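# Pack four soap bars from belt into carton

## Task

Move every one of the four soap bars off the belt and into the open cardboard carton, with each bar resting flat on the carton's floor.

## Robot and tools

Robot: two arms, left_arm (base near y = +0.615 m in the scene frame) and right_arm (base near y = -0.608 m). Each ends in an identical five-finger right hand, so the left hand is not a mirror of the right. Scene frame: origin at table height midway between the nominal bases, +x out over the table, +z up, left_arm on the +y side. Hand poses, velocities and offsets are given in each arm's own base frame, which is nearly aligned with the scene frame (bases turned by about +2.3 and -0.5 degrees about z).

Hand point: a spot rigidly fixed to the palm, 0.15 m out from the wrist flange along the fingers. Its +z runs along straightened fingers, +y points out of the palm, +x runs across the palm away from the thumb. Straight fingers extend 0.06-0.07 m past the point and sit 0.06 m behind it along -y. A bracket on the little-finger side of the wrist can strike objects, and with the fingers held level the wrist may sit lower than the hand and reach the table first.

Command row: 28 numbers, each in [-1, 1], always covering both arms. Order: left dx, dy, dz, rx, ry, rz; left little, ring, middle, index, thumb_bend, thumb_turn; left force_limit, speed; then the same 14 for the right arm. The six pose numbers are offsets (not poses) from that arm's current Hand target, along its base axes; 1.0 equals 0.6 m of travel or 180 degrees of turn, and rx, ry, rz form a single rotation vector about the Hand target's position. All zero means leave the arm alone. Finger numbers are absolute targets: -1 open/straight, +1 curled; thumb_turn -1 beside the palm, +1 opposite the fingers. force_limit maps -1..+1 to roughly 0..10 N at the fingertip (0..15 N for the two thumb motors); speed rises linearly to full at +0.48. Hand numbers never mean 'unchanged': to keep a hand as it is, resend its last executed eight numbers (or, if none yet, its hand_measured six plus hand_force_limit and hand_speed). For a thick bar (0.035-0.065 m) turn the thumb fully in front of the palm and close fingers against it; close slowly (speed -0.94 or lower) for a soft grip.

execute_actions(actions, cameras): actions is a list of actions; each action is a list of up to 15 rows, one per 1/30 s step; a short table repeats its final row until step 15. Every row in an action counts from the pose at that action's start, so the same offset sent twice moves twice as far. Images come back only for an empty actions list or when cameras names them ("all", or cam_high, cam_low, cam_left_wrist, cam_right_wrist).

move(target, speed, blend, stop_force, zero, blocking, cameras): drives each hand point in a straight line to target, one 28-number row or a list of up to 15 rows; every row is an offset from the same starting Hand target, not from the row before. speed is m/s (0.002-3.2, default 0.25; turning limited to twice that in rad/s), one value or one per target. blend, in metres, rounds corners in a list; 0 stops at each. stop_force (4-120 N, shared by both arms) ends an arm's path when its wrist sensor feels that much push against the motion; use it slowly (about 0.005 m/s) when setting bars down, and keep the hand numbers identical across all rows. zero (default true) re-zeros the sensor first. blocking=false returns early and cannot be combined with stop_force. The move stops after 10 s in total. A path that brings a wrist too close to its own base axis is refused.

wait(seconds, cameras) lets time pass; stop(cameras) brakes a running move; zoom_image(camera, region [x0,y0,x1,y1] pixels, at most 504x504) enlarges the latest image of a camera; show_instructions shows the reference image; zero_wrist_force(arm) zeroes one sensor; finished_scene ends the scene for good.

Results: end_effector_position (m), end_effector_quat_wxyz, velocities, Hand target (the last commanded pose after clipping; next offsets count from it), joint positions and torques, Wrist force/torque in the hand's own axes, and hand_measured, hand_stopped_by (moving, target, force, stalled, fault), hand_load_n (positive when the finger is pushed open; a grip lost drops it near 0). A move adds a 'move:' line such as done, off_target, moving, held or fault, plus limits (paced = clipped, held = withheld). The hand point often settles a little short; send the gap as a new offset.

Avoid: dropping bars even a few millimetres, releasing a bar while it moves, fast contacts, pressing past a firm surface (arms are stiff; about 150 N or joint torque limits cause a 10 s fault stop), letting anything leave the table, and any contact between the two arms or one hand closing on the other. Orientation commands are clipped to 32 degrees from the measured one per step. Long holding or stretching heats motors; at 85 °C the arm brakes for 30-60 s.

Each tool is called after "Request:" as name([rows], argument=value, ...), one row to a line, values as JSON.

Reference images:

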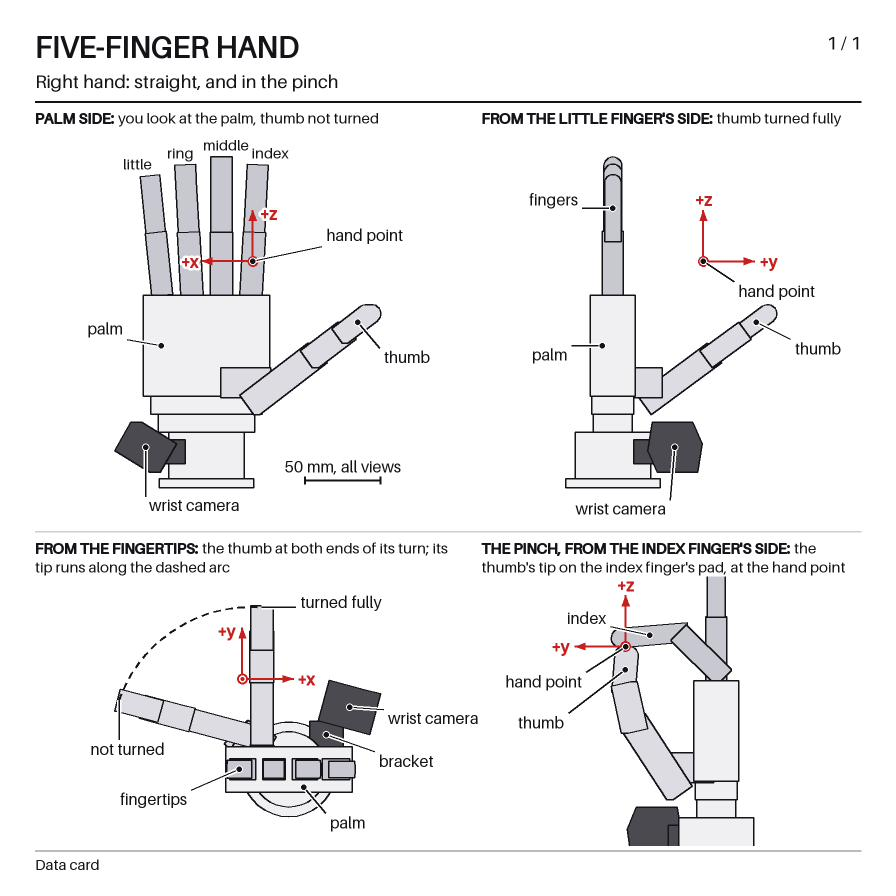

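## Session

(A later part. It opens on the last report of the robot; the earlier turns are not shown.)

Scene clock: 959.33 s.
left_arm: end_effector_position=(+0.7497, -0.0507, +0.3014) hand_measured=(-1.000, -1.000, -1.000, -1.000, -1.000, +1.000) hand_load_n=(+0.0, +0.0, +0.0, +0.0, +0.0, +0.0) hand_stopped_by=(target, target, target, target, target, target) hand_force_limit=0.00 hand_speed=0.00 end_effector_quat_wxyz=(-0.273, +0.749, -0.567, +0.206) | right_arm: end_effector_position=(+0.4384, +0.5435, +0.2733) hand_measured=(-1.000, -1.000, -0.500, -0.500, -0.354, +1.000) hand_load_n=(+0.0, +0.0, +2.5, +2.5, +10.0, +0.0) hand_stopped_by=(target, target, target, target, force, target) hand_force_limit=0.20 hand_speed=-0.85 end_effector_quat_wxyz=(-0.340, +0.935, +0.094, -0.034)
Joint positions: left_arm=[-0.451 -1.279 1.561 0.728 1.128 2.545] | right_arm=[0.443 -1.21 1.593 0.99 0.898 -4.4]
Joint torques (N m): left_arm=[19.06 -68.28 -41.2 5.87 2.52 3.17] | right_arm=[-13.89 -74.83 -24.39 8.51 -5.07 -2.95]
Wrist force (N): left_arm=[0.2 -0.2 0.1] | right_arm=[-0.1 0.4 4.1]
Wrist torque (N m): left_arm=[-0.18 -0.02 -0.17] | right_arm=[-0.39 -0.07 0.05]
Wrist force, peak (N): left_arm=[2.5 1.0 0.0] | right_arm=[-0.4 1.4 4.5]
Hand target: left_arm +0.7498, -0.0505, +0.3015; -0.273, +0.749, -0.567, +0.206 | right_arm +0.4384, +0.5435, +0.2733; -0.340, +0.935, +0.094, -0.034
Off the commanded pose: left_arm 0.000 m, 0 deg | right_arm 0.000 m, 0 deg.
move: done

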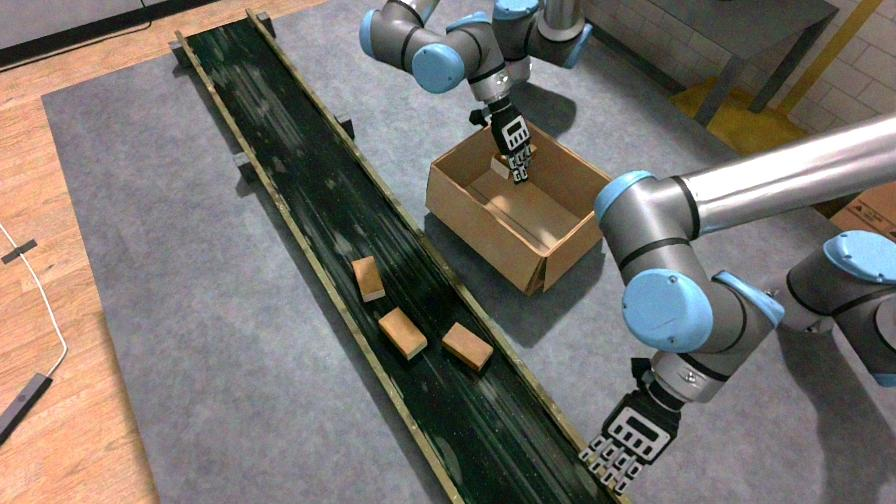

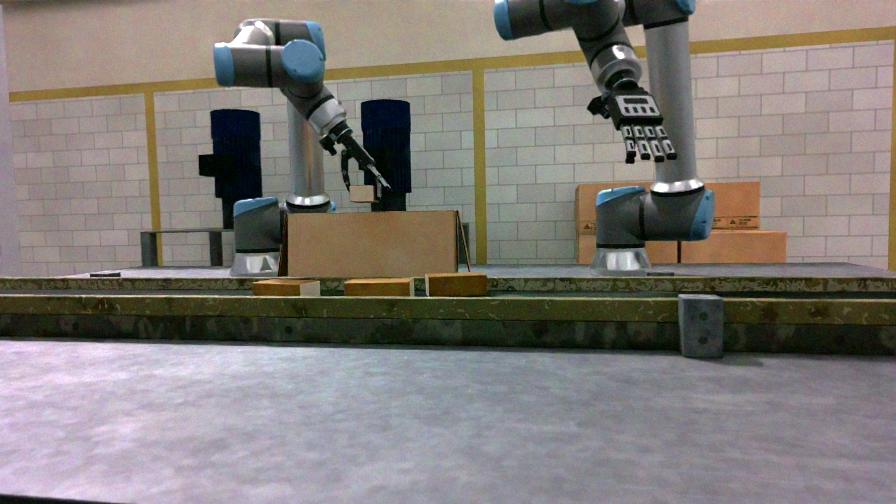

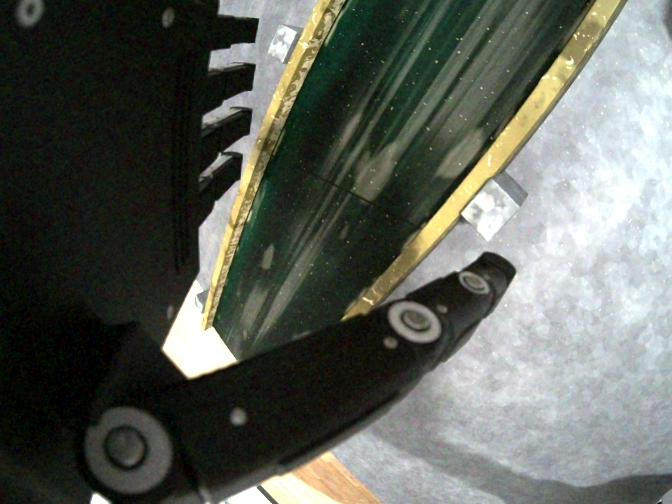

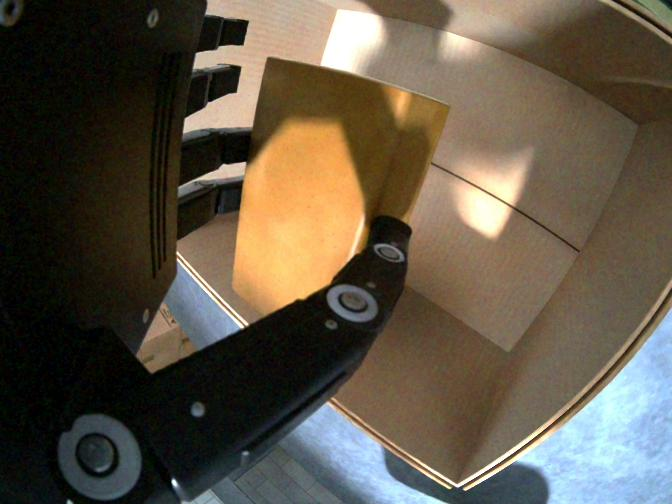

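Request:
move([
  [0,0,0,0,0,0,-1,-1,-1,-1,-1,1,0,0,0,0.2,0,0,0,0,-1,-1,-0.5,-0.5,0.1,1,0.2,-0.85],
  [0,0,0,0,0,0,-1,-1,-1,-1,-1,1,0,0,0,0.2,-0.25,0,0,0,-1,-1,-0.5,-0.5,0.1,1,0.2,-0.85],
], speed=[0.25, 0.1], stop_force=10, cameras=["cam_right_wrist", "cam_low", "cam_high"])

Request:
zoom_image(camera="cam_high", region=[400, 80, 660, 320])

Scene clock: 971.13 s.
left_arm: end_effector_position=(+0.7498, -0.0505, +0.3015) hand_measured=(-1.000, -1.000, -1.000, -1.000, -1.000, +1.000) hand_load_n=(+0.0, +0.0, +0.0, +0.0, +0.0, +0.0) hand_stopped_by=(target, target, target, target, target, target) hand_force_limit=0.00 hand_speed=0.00 end_effector_quat_wxyz=(-0.273, +0.749, -0.567, +0.206) | right_arm: end_effector_position=(+0.4384, +0.6635, +0.1233) hand_measured=(-1.000, -1.000, -0.500, -0.500, -0.354, +1.000) hand_load_n=(-0.5, +0.0, +2.5, +2.5, +9.5, +0.5) hand_stopped_by=(target, target, target, target, force, target) hand_force_limit=0.20 hand_speed=-0.85 end_effector_quat_wxyz=(-0.340, +0.935, +0.094, -0.034)
Joint positions: left_arm=[-0.451 -1.279 1.561 0.728 1.129 2.545] | right_arm=[0.598 -0.989 1.519 0.728 0.938 -4.212]
Joint torques (N m): left_arm=[18.82 -68.54 -43.57 6.5 2.1 2.91] | right_arm=[11.32 -64.55 -21.56 -0.15 -1.29 3.13]
Wrist force (N): left_arm=[0.2 -0.2 0.5] | right_arm=[0.4 0.7 4.2]
Wrist torque (N m): left_arm=[-0.20 -0.03 -0.17] | right_arm=[-0.35 -0.15 -0.10]
Wrist force, peak (N): left_arm=[1.0 -0.4 0.7] | right_arm=[0.2 -0.8 5.5]
Hand target: left_arm +0.7498, -0.0505, +0.3015; -0.273, +0.749, -0.567, +0.206 | right_arm +0.4384, +0.6635, +0.1233; -0.340, +0.935, +0.094, -0.034
Off the commanded pose: left_arm 0.000 m, 0 deg | right_arm 0.000 m, 0 deg.
move: done
Images, in order (width x height): cam_high 896x504, cam_low 896x504, cam_right_wrist 672x504.

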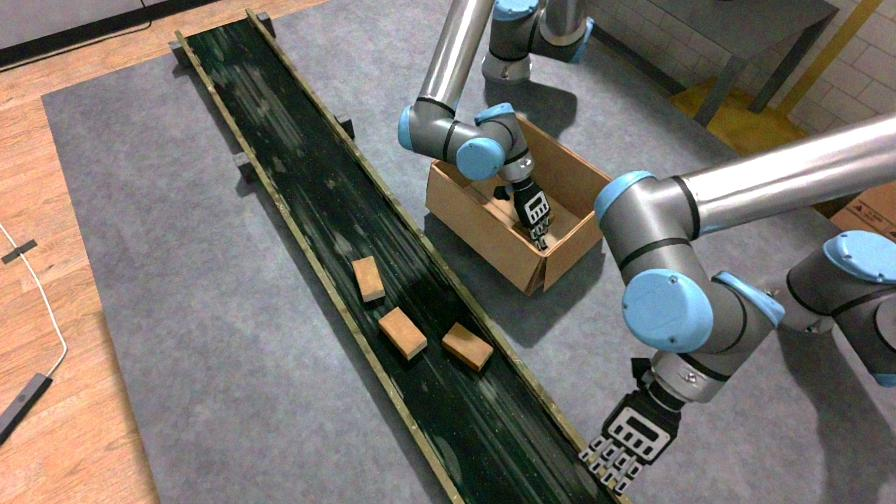

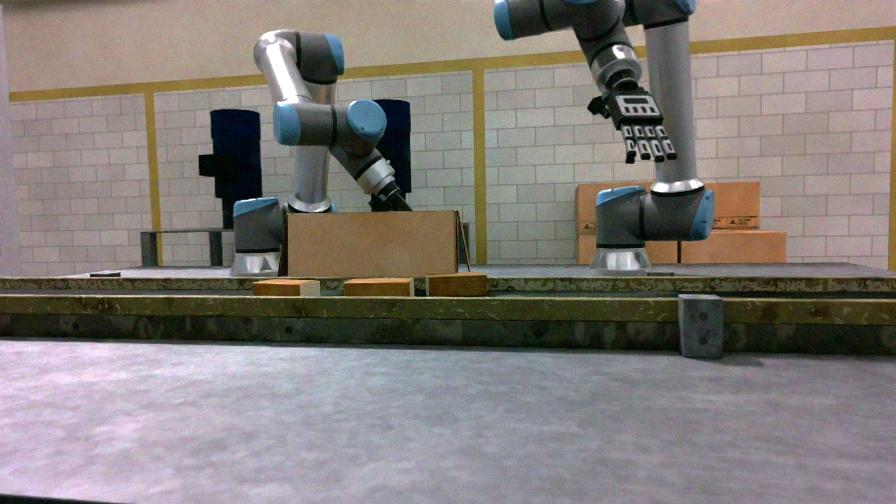

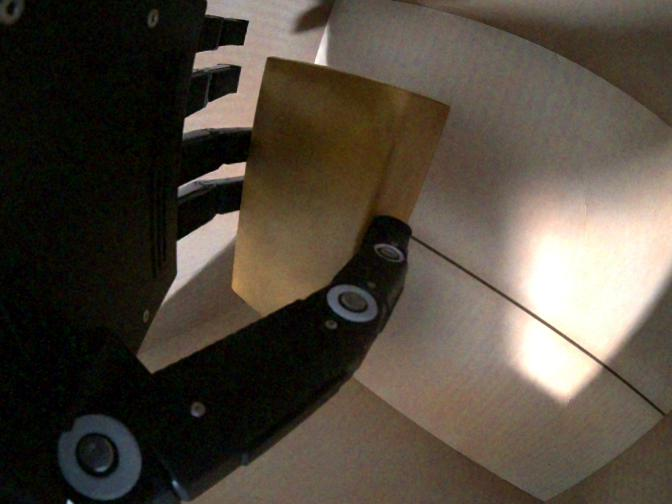

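Scaled by 1.938 from the camera's image (finer frame: 1280x720).

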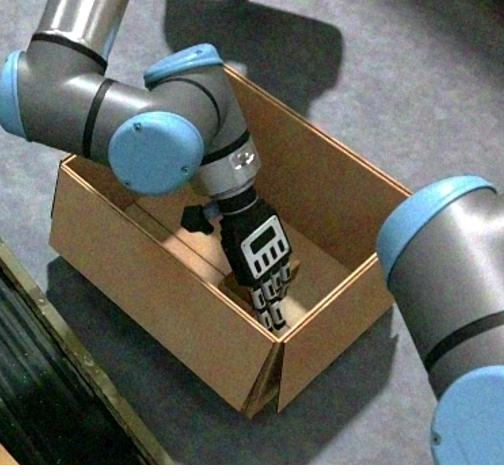

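Request:
move(target=[0,0,0,0,0,0,-1,-1,-1,-1,-1,1,0,0,0,0,-0.1117,0,0,0,-1,-1,-0.5,-0.5,0.1,1,0.2,-0.85], speed=0.08, stop_force=10, cameras=["cam_right_wrist"])

Request:
move(target=[0,0,0,0,0,0,-1,-1,-1,-1,-1,1,0,0,0,0,-0.06,0,0,0,-1,-1,-0.5,-0.5,0.1,1,0.2,-0.85], speed=0.004, stop_force=4, cameras=["cam_right_wrist", "cam_high"])

Scene clock: 980.90 s.
left_arm: end_effector_position=(+0.7498, -0.0505, +0.3015) hand_measured=(-1.000, -1.000, -1.000, -1.000, -1.000, +1.000) hand_load_n=(+0.0, +0.0, +0.0, -0.5, +0.0, -0.5) hand_stopped_by=(target, target, target, target, target, target) hand_force_limit=0.00 hand_speed=0.00 end_effector_quat_wxyz=(-0.273, +0.749, -0.567, +0.206) | right_arm: end_effector_position=(+0.4384, +0.6635, +0.0562) hand_measured=(-1.000, -1.000, -0.500, -0.500, -0.354, +1.000) hand_load_n=(+0.0, +0.0, +3.0, +2.5, +9.5, +0.0) hand_stopped_by=(target, target, target, target, force, target) hand_force_limit=0.20 hand_speed=-0.85 end_effector_quat_wxyz=(-0.340, +0.935, +0.094, -0.034)
Joint positions: left_arm=[-0.451 -1.279 1.561 0.728 1.129 2.545] | right_arm=[0.598 -0.929 1.555 0.632 0.938 -4.212]
Joint torques (N m): left_arm=[16.81 -68.26 -43.83 6.25 2.31 3.38] | right_arm=[-0.26 -68.36 -19.55 -0.01 -2.18 3.22]
Wrist force (N): left_arm=[0.5 -0.4 0.6] | right_arm=[-0.2 0.9 3.9]
Wrist torque (N m): left_arm=[-0.23 -0.08 -0.16] | right_arm=[-0.30 -0.05 -0.13]
Wrist force, peak (N): left_arm=[1.1 -0.4 0.5] | right_arm=[0.0 1.4 4.7]
Hand target: left_arm +0.7498, -0.0505, +0.3015; -0.273, +0.749, -0.567, +0.206 | right_arm +0.4384, +0.6635, +0.0562; -0.340, +0.935, +0.094, -0.034
Off the commanded pose: left_arm 0.000 m, 0 deg | right_arm 0.000 m, 0 deg.
move: done

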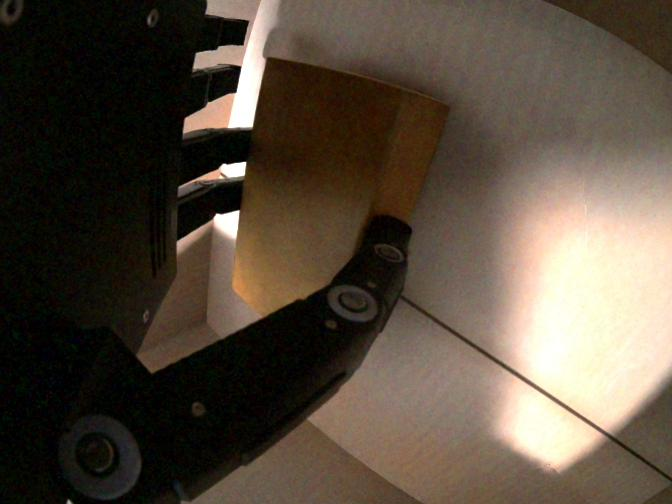

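Scene clock: 984.63 s.
left_arm: end_effector_position=(+0.7498, -0.0505, +0.3015) hand_measured=(-1.000, -1.000, -1.000, -1.000, -1.000, +1.000) hand_load_n=(+0.0, +0.0, +0.0, +0.0, +0.0, +0.0) hand_stopped_by=(target, target, target, target, target, target) hand_force_limit=0.00 hand_speed=0.00 end_effector_quat_wxyz=(-0.273, +0.749, -0.567, +0.206) | right_arm: end_effector_position=(+0.4384, +0.6635, +0.0460) hand_measured=(-1.000, -1.000, -0.500, -0.500, -0.354, +1.000) hand_load_n=(+0.0, -0.5, +2.5, +2.5, +9.5, +0.0) hand_stopped_by=(target, target, target, target, force, target) hand_force_limit=0.20 hand_speed=-0.85 end_effector_quat_wxyz=(-0.340, +0.935, +0.094, -0.034)
Joint positions: left_arm=[-0.451 -1.279 1.561 0.728 1.129 2.545] | right_arm=[0.598 -0.919 1.56 0.617 0.938 -4.212]
Joint torques (N m): left_arm=[18.72 -68.19 -43.15 5.94 2.76 2.26] | right_arm=[-0.4 -87.41 -32.77 7.83 -2.26 3.13]
Wrist force (N): left_arm=[0.4 -0.5 0.3] | right_arm=[1.9 -1.8 0.0]
Wrist torque (N m): left_arm=[-0.23 -0.06 -0.17] | right_arm=[-0.22 -0.03 -0.09]
Wrist force, peak (N): left_arm=[0.9 -0.1 0.9] | right_arm=[0.0 0.6 4.7]
Hand target: left_arm +0.7498, -0.0505, +0.3015; -0.273, +0.749, -0.567, +0.206 | right_arm +0.4385, +0.6635, +0.0461; -0.340, +0.935, +0.094, -0.034 (not the last commanded pose)
Off the commanded pose: left_arm 0.000 m, 0 deg | right_arm 0.026 m, 0 deg.
move: contact (right_arm)
Images, in order (width x height): cam_high 896x504, cam_right_wrist 672x504.

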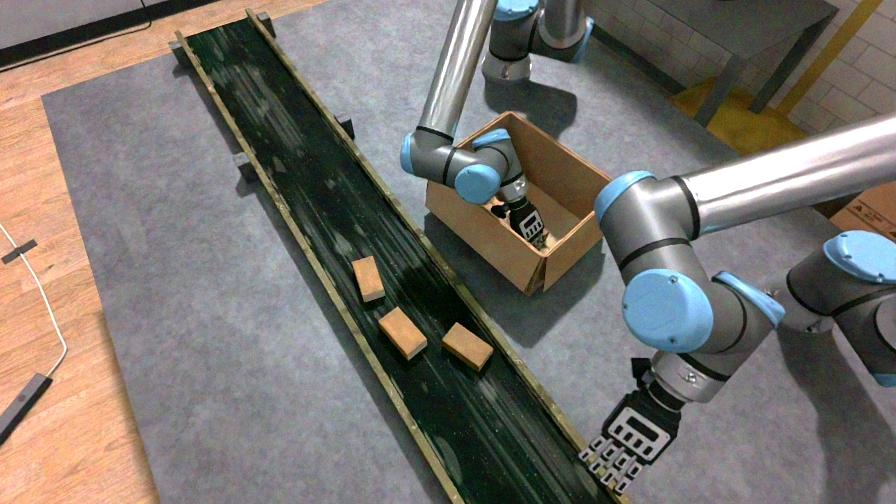

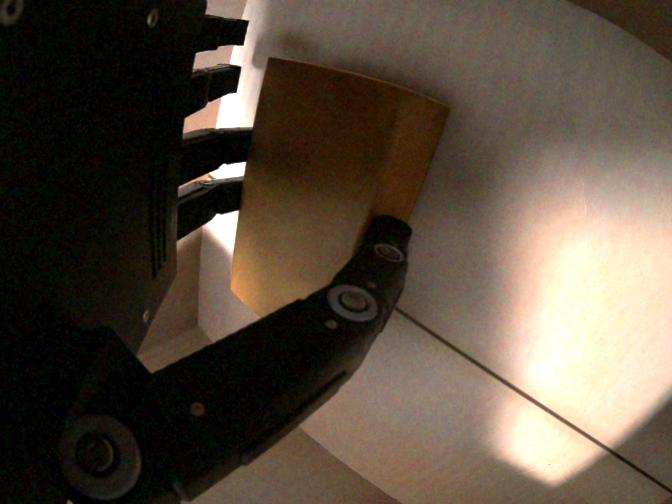

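Request:
zoom_image(camera="cam_high", region=[470, 170, 610, 300])

Request:
zoom_image(camera="cam_right_wrist", region=[180, 20, 480, 360])

Scaled by 3.600 from the camera's image (finer frame: 1280x720).

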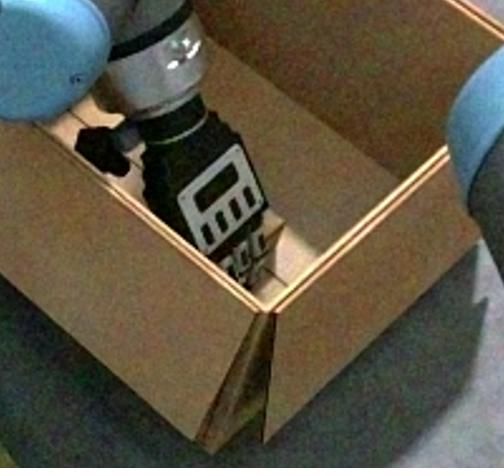

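Scaled by 1.482 from the camera's image (finer frame: 960x720).

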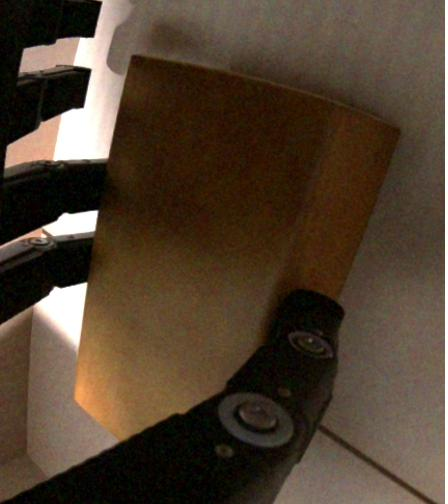

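Request:
move(target=[0,0,0,0,0,0,-1,-1,-1,-1,-1,1,0,0,0,0,-0.03,0,0,0,-1,-1,-0.5,-0.5,0.1,1,0.2,-0.85], speed=0.003, stop_force=4, cameras=["cam_right_wrist"])

Scene clock: 1009.07 s.
left_arm: end_effector_position=(+0.7498, -0.0505, +0.3015) hand_measured=(-1.000, -1.000, -1.000, -1.000, -1.000, +1.000) hand_load_n=(+0.0, +0.0, -0.5, +0.0, +0.0, +0.0) hand_stopped_by=(target, target, target, target, target, target) hand_force_limit=0.00 hand_speed=0.00 end_effector_quat_wxyz=(-0.273, +0.749, -0.567, +0.206) | right_arm: end_effector_position=(+0.4385, +0.6635, +0.0455) hand_measured=(-1.000, -1.000, -0.500, -0.500, -0.354, +1.000) hand_load_n=(+0.0, +0.0, +2.5, +2.5, +10.0, +0.0) hand_stopped_by=(target, target, target, target, force, target) hand_force_limit=0.20 hand_speed=-0.85 end_effector_quat_wxyz=(-0.340, +0.935, +0.094, -0.034)
Joint positions: left_arm=[-0.451 -1.279 1.561 0.728 1.129 2.545] | right_arm=[0.598 -0.919 1.56 0.616 0.938 -4.212]
Joint torques (N m): left_arm=[21.23 -69.47 -42.68 5.56 2.39 2.82] | right_arm=[1.33 -83.22 -36.28 6.78 -2.22 2.93]
Wrist force (N): left_arm=[0.7 -0.2 0.5] | right_arm=[0.6 -2.5 -5.1]
Wrist torque (N m): left_arm=[-0.20 -0.11 -0.14] | right_arm=[-0.27 0.00 -0.14]
Wrist force, peak (N): left_arm=[0.9 -0.6 0.6] | right_arm=[0.6 -3.7 -6.2]
Hand target: left_arm +0.7498, -0.0505, +0.3015; -0.273, +0.749, -0.567, +0.206 | right_arm +0.4385, +0.6635, +0.0455; -0.340, +0.935, +0.094, -0.034 (not the last commanded pose)
Off the commanded pose: left_arm 0.000 m, 0 deg | right_arm 0.017 m, 0 deg.
move: contact (right_arm)

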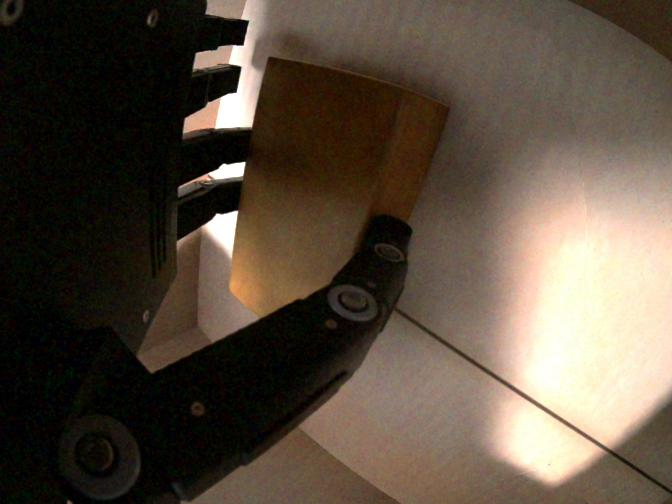

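Request:
move(target=[0,0,0,0,0,0,-1,-1,-1,-1,-1,1,0,0,0,0,0.0008,0,0,0,-1,-1,-0.5,-0.5,-0.6,1,0.2,-0.85], speed=0.01, cameras=["cam_right_wrist"])

Request:
move(target=[0,0,0,0,0,0,-1,-1,-1,-1,-1,1,0,0,0,0,0,0,0,0,-1,-1,-0.8,-0.8,-1,1,0.2,-0.7], speed=0.01, cameras=["cam_right_wrist"])

Scene clock: 1036.50 s.
left_arm: end_effector_position=(+0.7498, -0.0505, +0.3015) hand_measured=(-1.000, -1.000, -1.000, -1.000, -1.000, +1.000) hand_load_n=(+0.0, +0.0, +0.0, +0.0, +0.0, +0.0) hand_stopped_by=(target, target, target, target, target, target) hand_force_limit=0.00 hand_speed=0.00 end_effector_quat_wxyz=(-0.273, +0.749, -0.567, +0.206) | right_arm: end_effector_position=(+0.4385, +0.6635, +0.0460) hand_measured=(-1.000, -1.000, -0.500, -0.500, -0.600, +1.000) hand_load_n=(+0.0, +0.0, +0.0, +0.5, +0.0, +0.0) hand_stopped_by=(target, target, target, target, target, target) hand_force_limit=0.20 hand_speed=-0.85 end_effector_quat_wxyz=(-0.340, +0.935, +0.094, -0.034)
Joint positions: left_arm=[-0.451 -1.279 1.561 0.728 1.129 2.545] | right_arm=[0.598 -0.919 1.56 0.617 0.938 -4.212]
Joint torques (N m): left_arm=[21.04 -67.54 -44.93 6.06 2.61 2.93] | right_arm=[-2.55 -89.84 -38.05 7.74 -2.1 2.86]
Wrist force (N): left_arm=[0.2 -0.7 0.2] | right_arm=[-0.1 -1.3 3.1]
Wrist torque (N m): left_arm=[-0.26 -0.03 -0.19] | right_arm=[-0.36 -0.06 -0.14]
Wrist force, peak (N): left_arm=[0.8 -0.3 0.8] | right_arm=[0.5 -2.9 -5.5]
Hand target: left_arm +0.7498, -0.0505, +0.3015; -0.273, +0.749, -0.567, +0.206 | right_arm +0.4385, +0.6635, +0.0460; -0.340, +0.935, +0.094, -0.034
Off the commanded pose: left_arm 0.000 m, 0 deg | right_arm 0.000 m, 0 deg.
move: done

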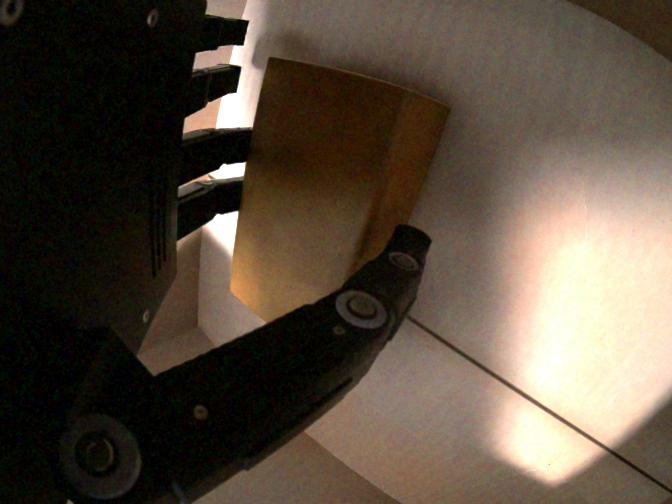

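Scene clock: 1037.70 s.
left_arm: end_effector_position=(+0.7498, -0.0505, +0.3015) hand_measured=(-1.000, -1.000, -1.000, -1.000, -1.000, +1.000) hand_load_n=(+0.0, +0.5, +0.0, +0.0, +0.0, +0.0) hand_stopped_by=(target, target, target, target, target, target) hand_force_limit=0.00 hand_speed=0.00 end_effector_quat_wxyz=(-0.273, +0.749, -0.567, +0.206) | right_arm: end_effector_position=(+0.4385, +0.6635, +0.0460) hand_measured=(-1.000, -1.000, -0.800, -0.800, -1.000, +1.000) hand_load_n=(+0.0, +0.0, +0.0, +0.0, +0.0, +0.0) hand_stopped_by=(target, target, target, target, target, target) hand_force_limit=0.20 hand_speed=-0.70 end_effector_quat_wxyz=(-0.340, +0.935, +0.094, -0.034)
Joint positions: left_arm=[-0.451 -1.279 1.561 0.728 1.129 2.545] | right_arm=[0.598 -0.919 1.56 0.617 0.938 -4.212]
Joint torques (N m): left_arm=[19.65 -65.91 -42.95 6.46 2.26 2.95] | right_arm=[-0.61 -87.55 -37.74 6.78 -2.16 3.05]
Wrist force (N): left_arm=[0.4 -0.6 0.5] | right_arm=[0.2 -0.7 2.5]
Wrist torque (N m): left_arm=[-0.26 -0.07 -0.16] | right_arm=[-0.32 -0.10 -0.11]
Wrist force, peak (N): left_arm=[0.5 -0.6 0.7] | right_arm=[0.5 -1.3 3.3]
Hand target: left_arm +0.7498, -0.0505, +0.3015; -0.273, +0.749, -0.567, +0.206 | right_arm +0.4385, +0.6635, +0.0460; -0.340, +0.935, +0.094, -0.034
Off the commanded pose: left_arm 0.000 m, 0 deg | right_arm 0.000 m, 0 deg.
move: done

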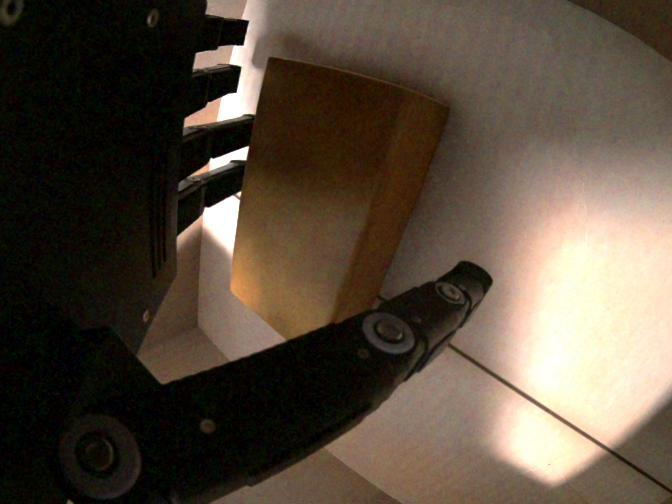

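Request:
move([
  [0,0,0,0,0,0,-1,-1,-1,-1,-1,1,0,0,0,0,0.433,0,0,0,-1,-1,-0.8,-0.8,-1,1,0.2,-0.7],
  [0,0,0,0,0,0,-1,-1,-1,-1,-1,1,0,0,0.7075,-0.1675,0.433,0,0,-0.6,-1,-1,-0.8,-0.8,-1,1,0.2,-0.7],
  [0,0,0,0,0,0,-1,-1,-1,-1,-1,1,0,0,0.7075,-0.1675,0.2567,0,0,-0.6,-1,-1,-0.8,-0.8,-1,1,0.2,-0.7],
], speed=[0.2, 0.5, 0.2], cameras=["all"])

Request:
zoom_image(camera="cam_right_wrist", region=[250, 20, 490, 270])

Request:
zoom_image(camera="cam_high", region=[340, 90, 640, 390])

Scene clock: 1070.57 s.
left_arm: end_effector_position=(+0.7498, -0.0505, +0.3015) hand_measured=(-1.000, -1.000, -1.000, -1.000, -1.000, +1.000) hand_load_n=(+0.0, +0.0, +0.0, +0.0, +0.0, +0.0) hand_stopped_by=(target, target, target, target, target, target) hand_force_limit=0.00 hand_speed=0.00 end_effector_quat_wxyz=(-0.273, +0.749, -0.567, +0.206) | right_arm: end_effector_position=(+0.8630, +0.5631, +0.2001) hand_measured=(-1.000, -1.000, -0.800, -0.800, -1.000, +1.000) hand_load_n=(+0.0, +0.0, +0.0, +0.0, +0.0, +0.0) hand_stopped_by=(target, target, target, target, target, target) hand_force_limit=0.20 hand_speed=-0.70 end_effector_quat_wxyz=(+0.227, -0.626, +0.701, -0.255)
Joint positions: left_arm=[-0.451 -1.279 1.561 0.728 1.129 2.545] | right_arm=[0.448 -0.783 0.958 0.779 1.92 -2.692]
Joint torques (N m): left_arm=[17.01 -67.31 -43.18 5.78 2 2.94] | right_arm=[2.89 -81.66 -27.12 -1.36 -1.05 -2.69]
Wrist force (N): left_arm=[0.4 -0.4 0.6] | right_arm=[0.3 -0.6 2.6]
Wrist torque (N m): left_arm=[-0.23 -0.07 -0.16] | right_arm=[-0.29 -0.16 -0.11]
Wrist force, peak (N): left_arm=[1.0 -0.4 0.5] | right_arm=[0.0 -0.3 3.6]
Hand target: left_arm +0.7498, -0.0505, +0.3015; -0.273, +0.749, -0.567, +0.206 | right_arm +0.8630, +0.5630, +0.2000; +0.227, -0.626, +0.701, -0.255
Off the commanded pose: left_arm 0.000 m, 0 deg | right_arm 0.000 m, 0 deg.
move: done

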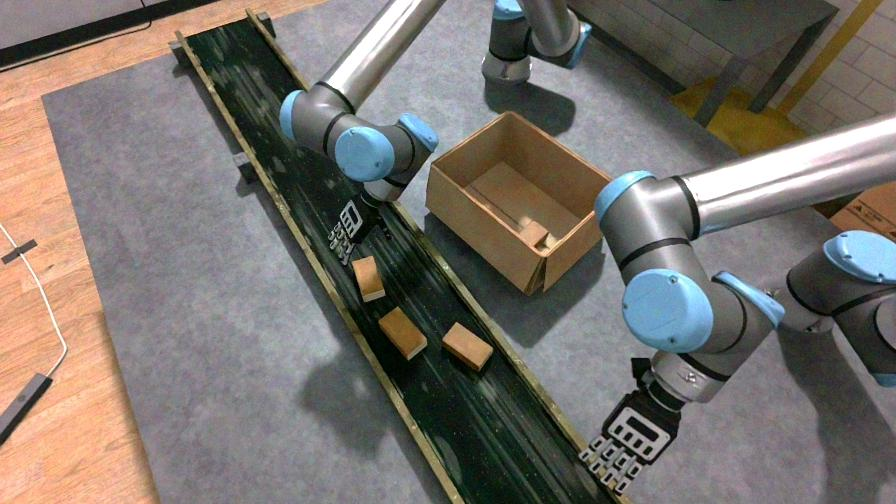

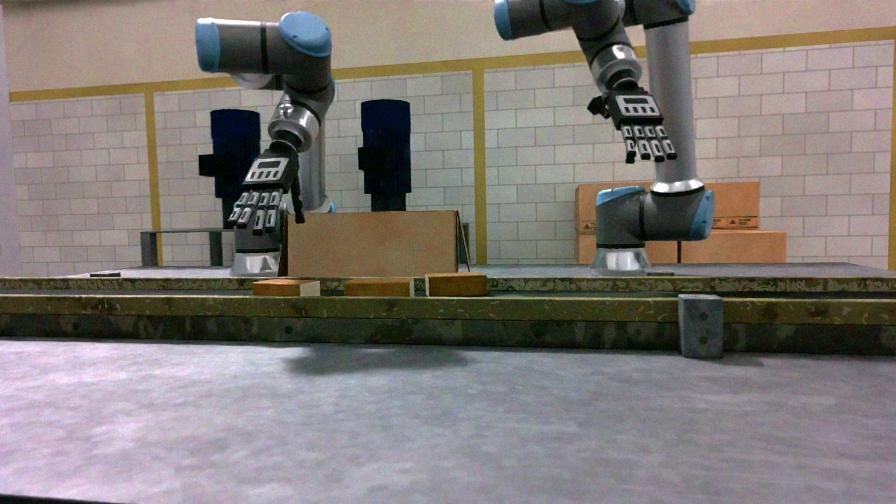

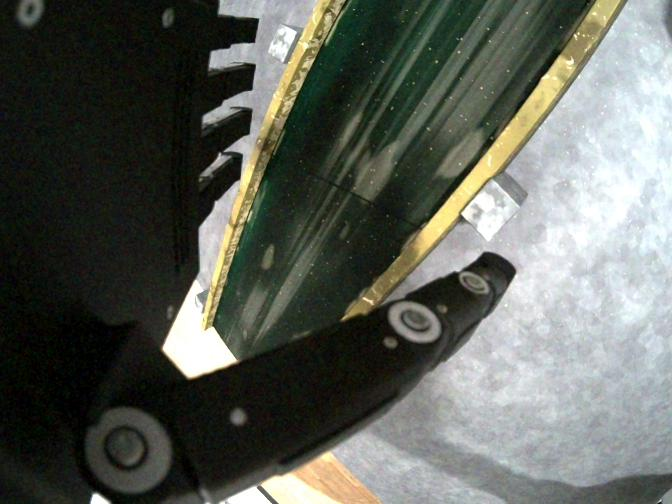

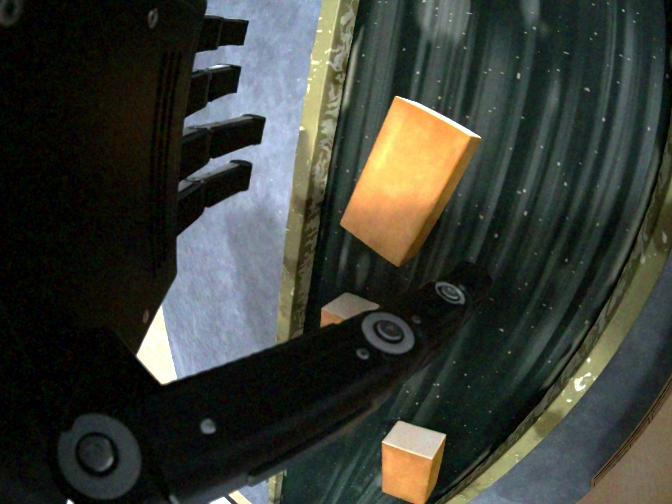

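Scaled by 2.016 from the camera's image (finer frame: 960x720).

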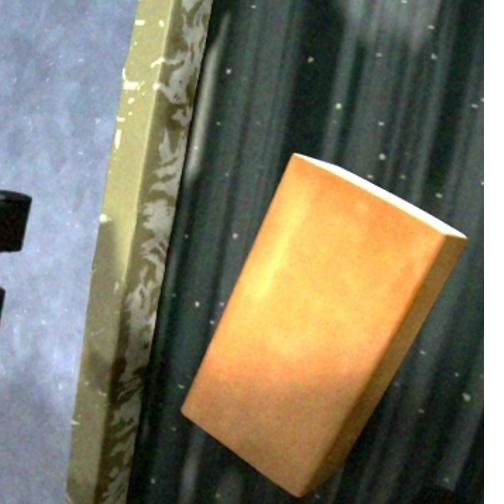

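Scaled by 1.680 from the camera's image (finer frame: 1280x720).

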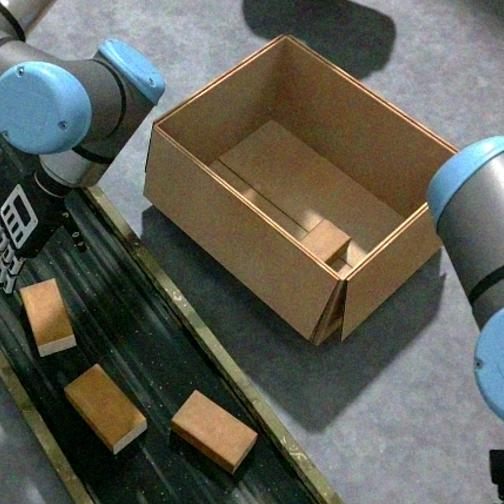

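Request:
move(target=[0,0,0,0,0,0,-1,-1,-1,-1,-1,1,0,0,0.0138,0.0112,-0.16,0,0,-0.0206,-0.6,-0.6,-0.6,-0.6,-1,1,0.2,-0.7], speed=0.15, cameras=["cam_right_wrist", "cam_high", "cam_low"])

Request:
zoom_image(camera="cam_right_wrist", region=[180, 20, 490, 350])

Request:
zoom_image(camera="cam_high", region=[300, 180, 440, 320])

Scene clock: 1132.60 s.
left_arm: end_effector_position=(+0.7498, -0.0505, +0.3015) hand_measured=(-1.000, -1.000, -1.000, -1.000, -1.000, +1.000) hand_load_n=(-0.5, +0.0, +0.0, +0.0, +0.0, +0.0) hand_stopped_by=(target, target, target, target, target, target) hand_force_limit=0.00 hand_speed=0.00 end_effector_quat_wxyz=(-0.273, +0.749, -0.567, +0.206) | right_arm: end_effector_position=(+0.8713, +0.5697, +0.1042) hand_measured=(-0.600, -0.600, -0.600, -0.600, -1.000, +1.000) hand_load_n=(+0.0, +0.0, +0.0, +0.0, +0.0, +0.0) hand_stopped_by=(target, target, target, target, target, target) hand_force_limit=0.20 hand_speed=-0.70 end_effector_quat_wxyz=(+0.219, -0.603, +0.721, -0.262)
Joint positions: left_arm=[-0.451 -1.279 1.561 0.728 1.129 2.545] | right_arm=[0.459 -0.706 0.996 0.689 1.963 -2.625]
Joint torques (N m): left_arm=[16.15 -66.35 -43.04 6.33 2.22 3.17] | right_arm=[11.18 -85.83 -32.5 -1.3 3.7 3.4]
Wrist force (N): left_arm=[0.2 -0.1 0.3] | right_arm=[0.0 -0.7 2.5]
Wrist torque (N m): left_arm=[-0.17 -0.02 -0.17] | right_arm=[-0.31 -0.10 -0.15]
Wrist force, peak (N): left_arm=[1.0 -0.8 0.1] | right_arm=[-0.1 0.1 3.9]
Hand target: left_arm +0.7498, -0.0505, +0.3015; -0.273, +0.749, -0.567, +0.206 | right_arm +0.8713, +0.5698, +0.1040; +0.219, -0.603, +0.721, -0.262
Off the commanded pose: left_arm 0.000 m, 0 deg | right_arm 0.000 m, 0 deg.
move: done
Images, in order (width x height): cam_high 896x504, cam_low 896x504, cam_right_wrist 672x504.

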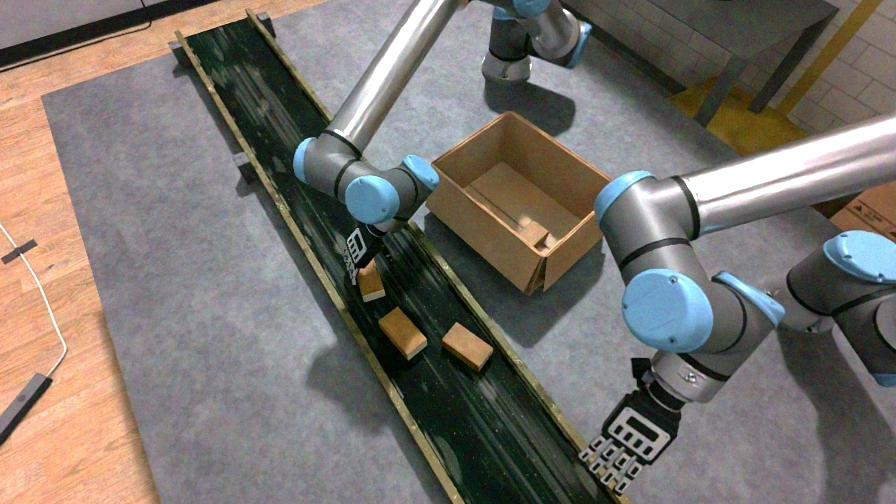

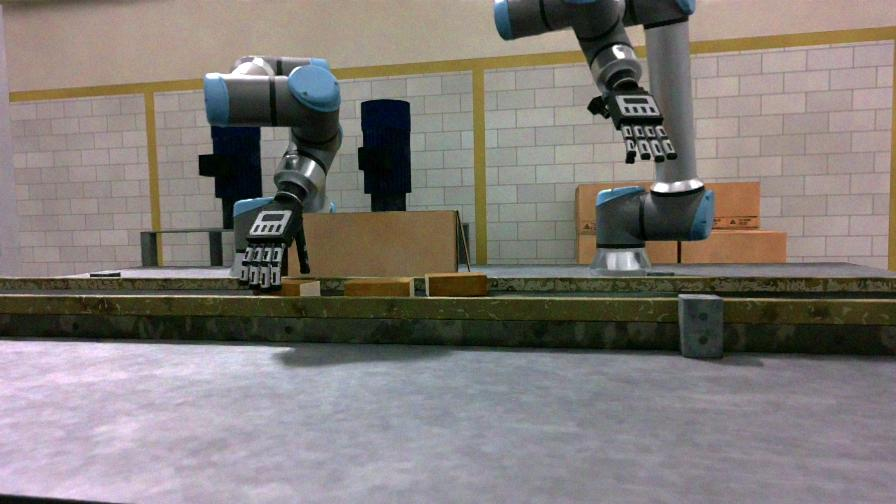

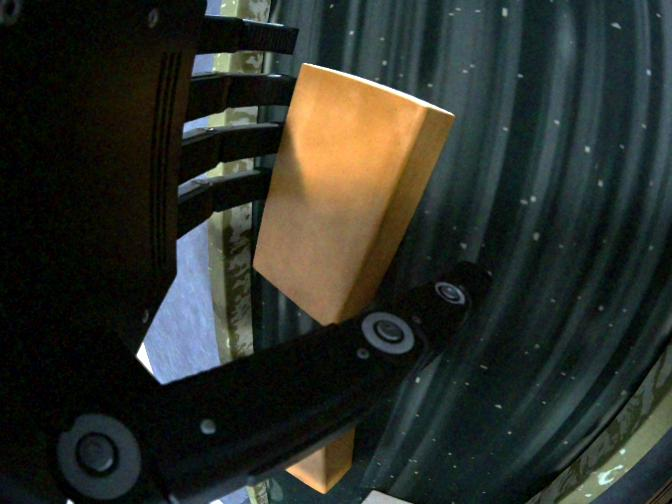

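Scaled by 1.527 from the camera's image (finer frame: 960x720).

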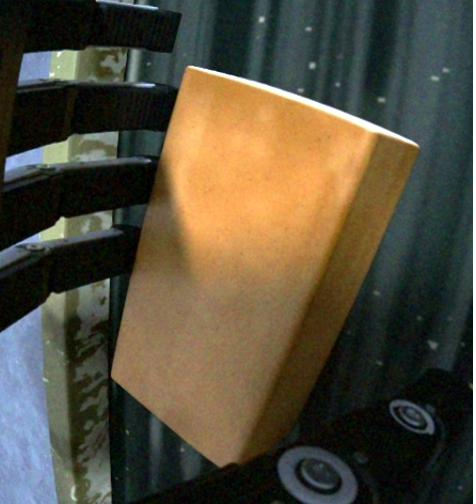

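Scaled by 3.600 from the camera's image (finer frame: 1280x720).

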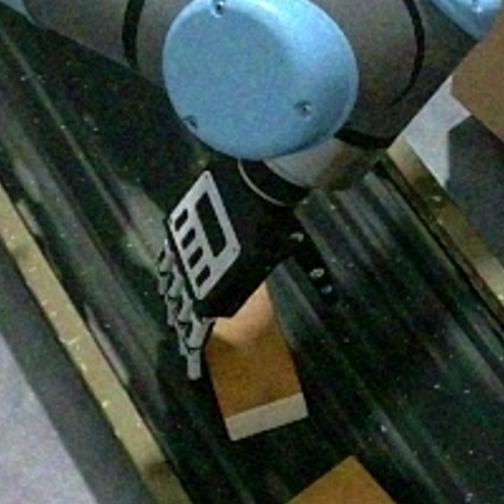

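Request:
move(target=[0,0,0,0,0,0,-1,-1,-1,-1,-1,1,0,0,0,0,-0.0317,0,0,0,-0.6,-0.6,-0.6,-0.6,-1,1,0.2,-0.7], speed=0.02, stop_force=8)

Request:
move(target=[0,0,0,0,0,0,-1,-1,-1,-1,-1,1,0,0,0,0,0,0,0,0,-0.6,-0.6,-0.5,-0.5,-1,1,-0.5,-0.7])

Request:
move(target=[0,0,0,0,0,0,-1,-1,-1,-1,-1,1,0,0,0,0,0,0,0,0,-0.6,-0.6,-0.5,-0.5,0.1,1,0.2,-0.85], cameras=["cam_right_wrist", "cam_high", "cam_low"])

Request:
zoom_image(camera="cam_right_wrist", region=[180, 20, 490, 350])

Scene clock: 1157.33 s.
left_arm: end_effector_position=(+0.7498, -0.0505, +0.3015) hand_measured=(-1.000, -1.000, -1.000, -1.000, -1.000, +1.000) hand_load_n=(+0.0, +0.0, +0.0, +0.0, +0.0, +0.0) hand_stopped_by=(target, target, target, target, target, target) hand_force_limit=0.00 hand_speed=0.00 end_effector_quat_wxyz=(-0.273, +0.749, -0.567, +0.206) | right_arm: end_effector_position=(+0.8713, +0.5698, +0.0850) hand_measured=(-0.600, -0.600, -0.600, -0.600, -1.000, +1.000) hand_load_n=(+0.0, +0.0, +0.0, +0.0, +0.0, +0.0) hand_stopped_by=(target, target, target, target, target, target) hand_force_limit=0.20 hand_speed=-0.70 end_effector_quat_wxyz=(+0.219, -0.603, +0.721, -0.262)
Joint positions: left_arm=[-0.451 -1.279 1.561 0.728 1.129 2.545] | right_arm=[0.459 -0.694 1.01 0.664 1.963 -2.625]
Joint torques (N m): left_arm=[20.19 -68.41 -42.03 5.81 2.2 3.01] | right_arm=[8.92 -84.99 -24.53 -1.36 3.14 2.33]
Wrist force (N): left_arm=[0.3 -0.3 0.6] | right_arm=[0.4 -1.2 2.4]
Wrist torque (N m): left_arm=[-0.23 -0.05 -0.17] | right_arm=[-0.34 -0.16 -0.11]
Wrist force, peak (N): left_arm=[0.7 -0.9 0.5] | right_arm=[-0.1 -0.5 3.1]
Hand target: left_arm +0.7498, -0.0505, +0.3015; -0.273, +0.749, -0.567, +0.206 | right_arm +0.8713, +0.5698, +0.0850; +0.219, -0.603, +0.721, -0.262
Off the commanded pose: left_arm 0.000 m, 0 deg | right_arm 0.000 m, 0 deg.
move: done

Scene clock: 1157.83 s.
left_arm: end_effector_position=(+0.7498, -0.0505, +0.3015) hand_measured=(-1.000, -1.000, -1.000, -1.000, -1.000, +1.000) hand_load_n=(+0.0, +0.0, +0.0, +0.0, +0.0, +0.0) hand_stopped_by=(target, target, target, target, target, target) hand_force_limit=0.00 hand_speed=0.00 end_effector_quat_wxyz=(-0.273, +0.749, -0.567, +0.206) | right_arm: end_effector_position=(+0.8713, +0.5698, +0.0850) hand_measured=(-0.600, -0.600, -0.500, -0.500, -1.000, +1.000) hand_load_n=(+0.0, +0.0, +0.0, +0.5, +0.0, +0.0) hand_stopped_by=(target, target, target, target, target, target) hand_force_limit=-0.50 hand_speed=-0.70 end_effector_quat_wxyz=(+0.219, -0.603, +0.721, -0.262)
Joint positions: left_arm=[-0.451 -1.279 1.561 0.728 1.129 2.545] | right_arm=[0.459 -0.694 1.01 0.664 1.963 -2.625]
Joint torques (N m): left_arm=[17.78 -65.67 -44.92 6.16 2.04 3.21] | right_arm=[7.81 -84.26 -25.96 0.95 2.86 2.21]
Wrist force (N): left_arm=[0.2 -0.2 0.1] | right_arm=[-0.4 -1.6 2.6]
Wrist torque (N m): left_arm=[-0.17 -0.03 -0.17] | right_arm=[-0.35 -0.07 -0.16]
Wrist force, peak (N): left_arm=[0.9 -0.4 0.2] | right_arm=[-0.3 -2.6 3.1]
Hand target: left_arm +0.7498, -0.0505, +0.3015; -0.273, +0.749, -0.567, +0.206 | right_arm +0.8713, +0.5698, +0.0850; +0.219, -0.603, +0.721, -0.262
Off the commanded pose: left_arm 0.000 m, 0 deg | right_arm 0.000 m, 0 deg.
move: done

Scene clock: 1161.20 s.
left_arm: end_effector_position=(+0.7498, -0.0505, +0.3015) hand_measured=(-1.000, -1.000, -1.000, -1.000, -1.000, +1.000) hand_load_n=(+0.0, +0.0, +0.0, +0.0, -0.5, +0.0) hand_stopped_by=(target, target, target, target, target, target) hand_force_limit=0.00 hand_speed=0.00 end_effector_quat_wxyz=(-0.273, +0.749, -0.567, +0.206) | right_arm: end_effector_position=(+0.8713, +0.5698, +0.0850) hand_measured=(-0.600, -0.600, -0.500, -0.500, -0.334, +1.000) hand_load_n=(+0.0, +0.0, +2.0, +2.5, +8.5, +0.0) hand_stopped_by=(target, target, target, target, force, target) hand_force_limit=0.20 hand_speed=-0.85 end_effector_quat_wxyz=(+0.219, -0.603, +0.721, -0.262)
Joint positions: left_arm=[-0.451 -1.279 1.561 0.728 1.129 2.545] | right_arm=[0.459 -0.694 1.01 0.664 1.963 -2.625]
Joint torques (N m): left_arm=[18.52 -66.84 -43.9 6.34 2.09 2.7] | right_arm=[3.33 -87.39 -26.93 5.48 -0.03 -0.96]
Wrist force (N): left_arm=[0.2 -0.4 0.2] | right_arm=[0.2 0.4 2.9]
Wrist torque (N m): left_arm=[-0.20 -0.02 -0.19] | right_arm=[-0.26 -0.14 -0.11]
Wrist force, peak (N): left_arm=[0.6 -0.7 0.6] | right_arm=[0.1 -1.5 3.2]
Hand target: left_arm +0.7498, -0.0505, +0.3015; -0.273, +0.749, -0.567, +0.206 | right_arm +0.8713, +0.5698, +0.0850; +0.219, -0.603, +0.721, -0.262
Off the commanded pose: left_arm 0.000 m, 0 deg | right_arm 0.000 m, 0 deg.
move: done
Images, in order (width x height): cam_high 896x504, cam_low 896x504, cam_right_wrist 672x504.

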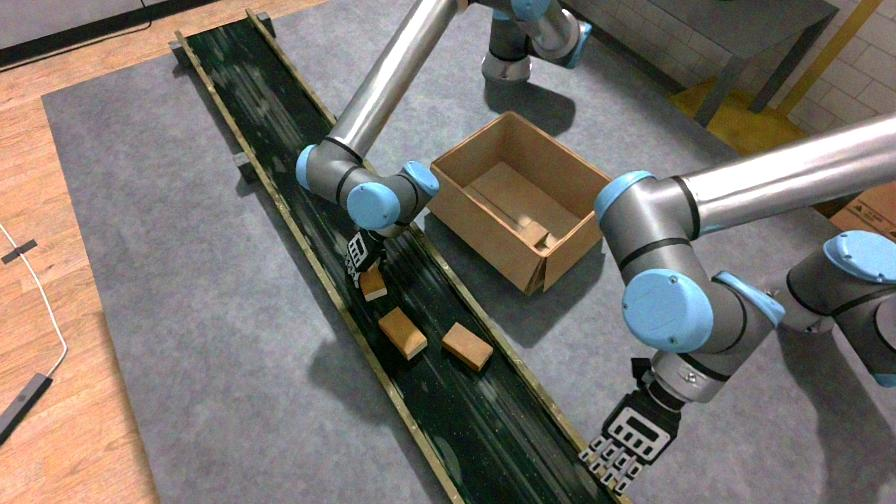

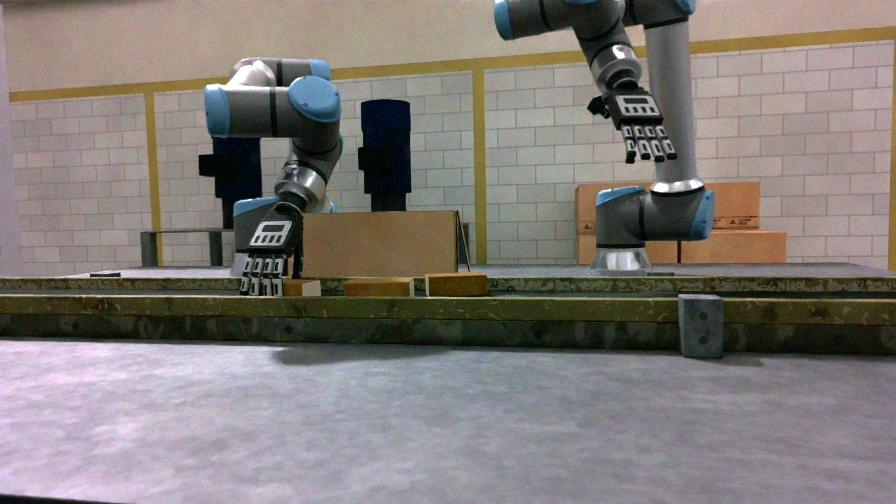

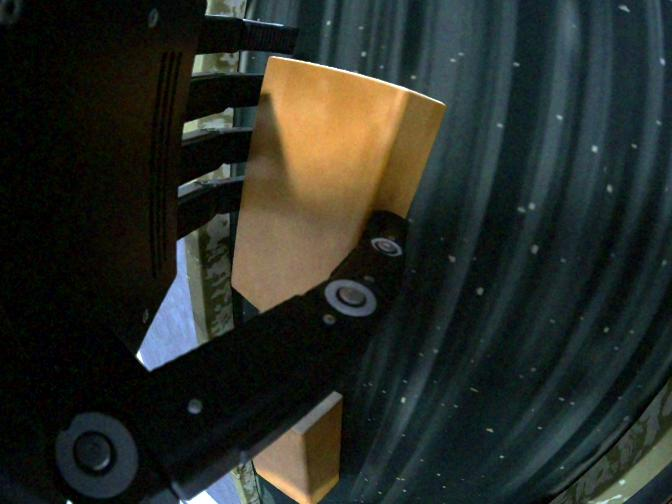

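Scaled by 1.527 from the camera's image (finer frame: 960x720).

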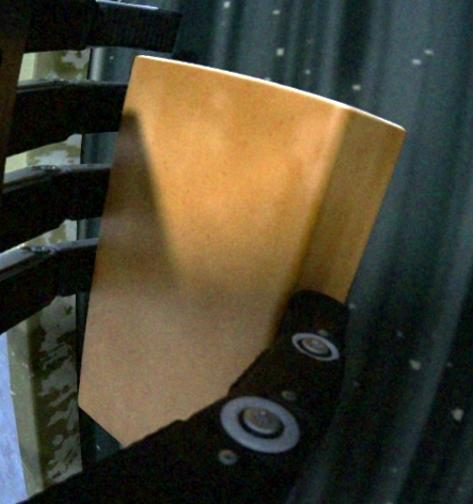

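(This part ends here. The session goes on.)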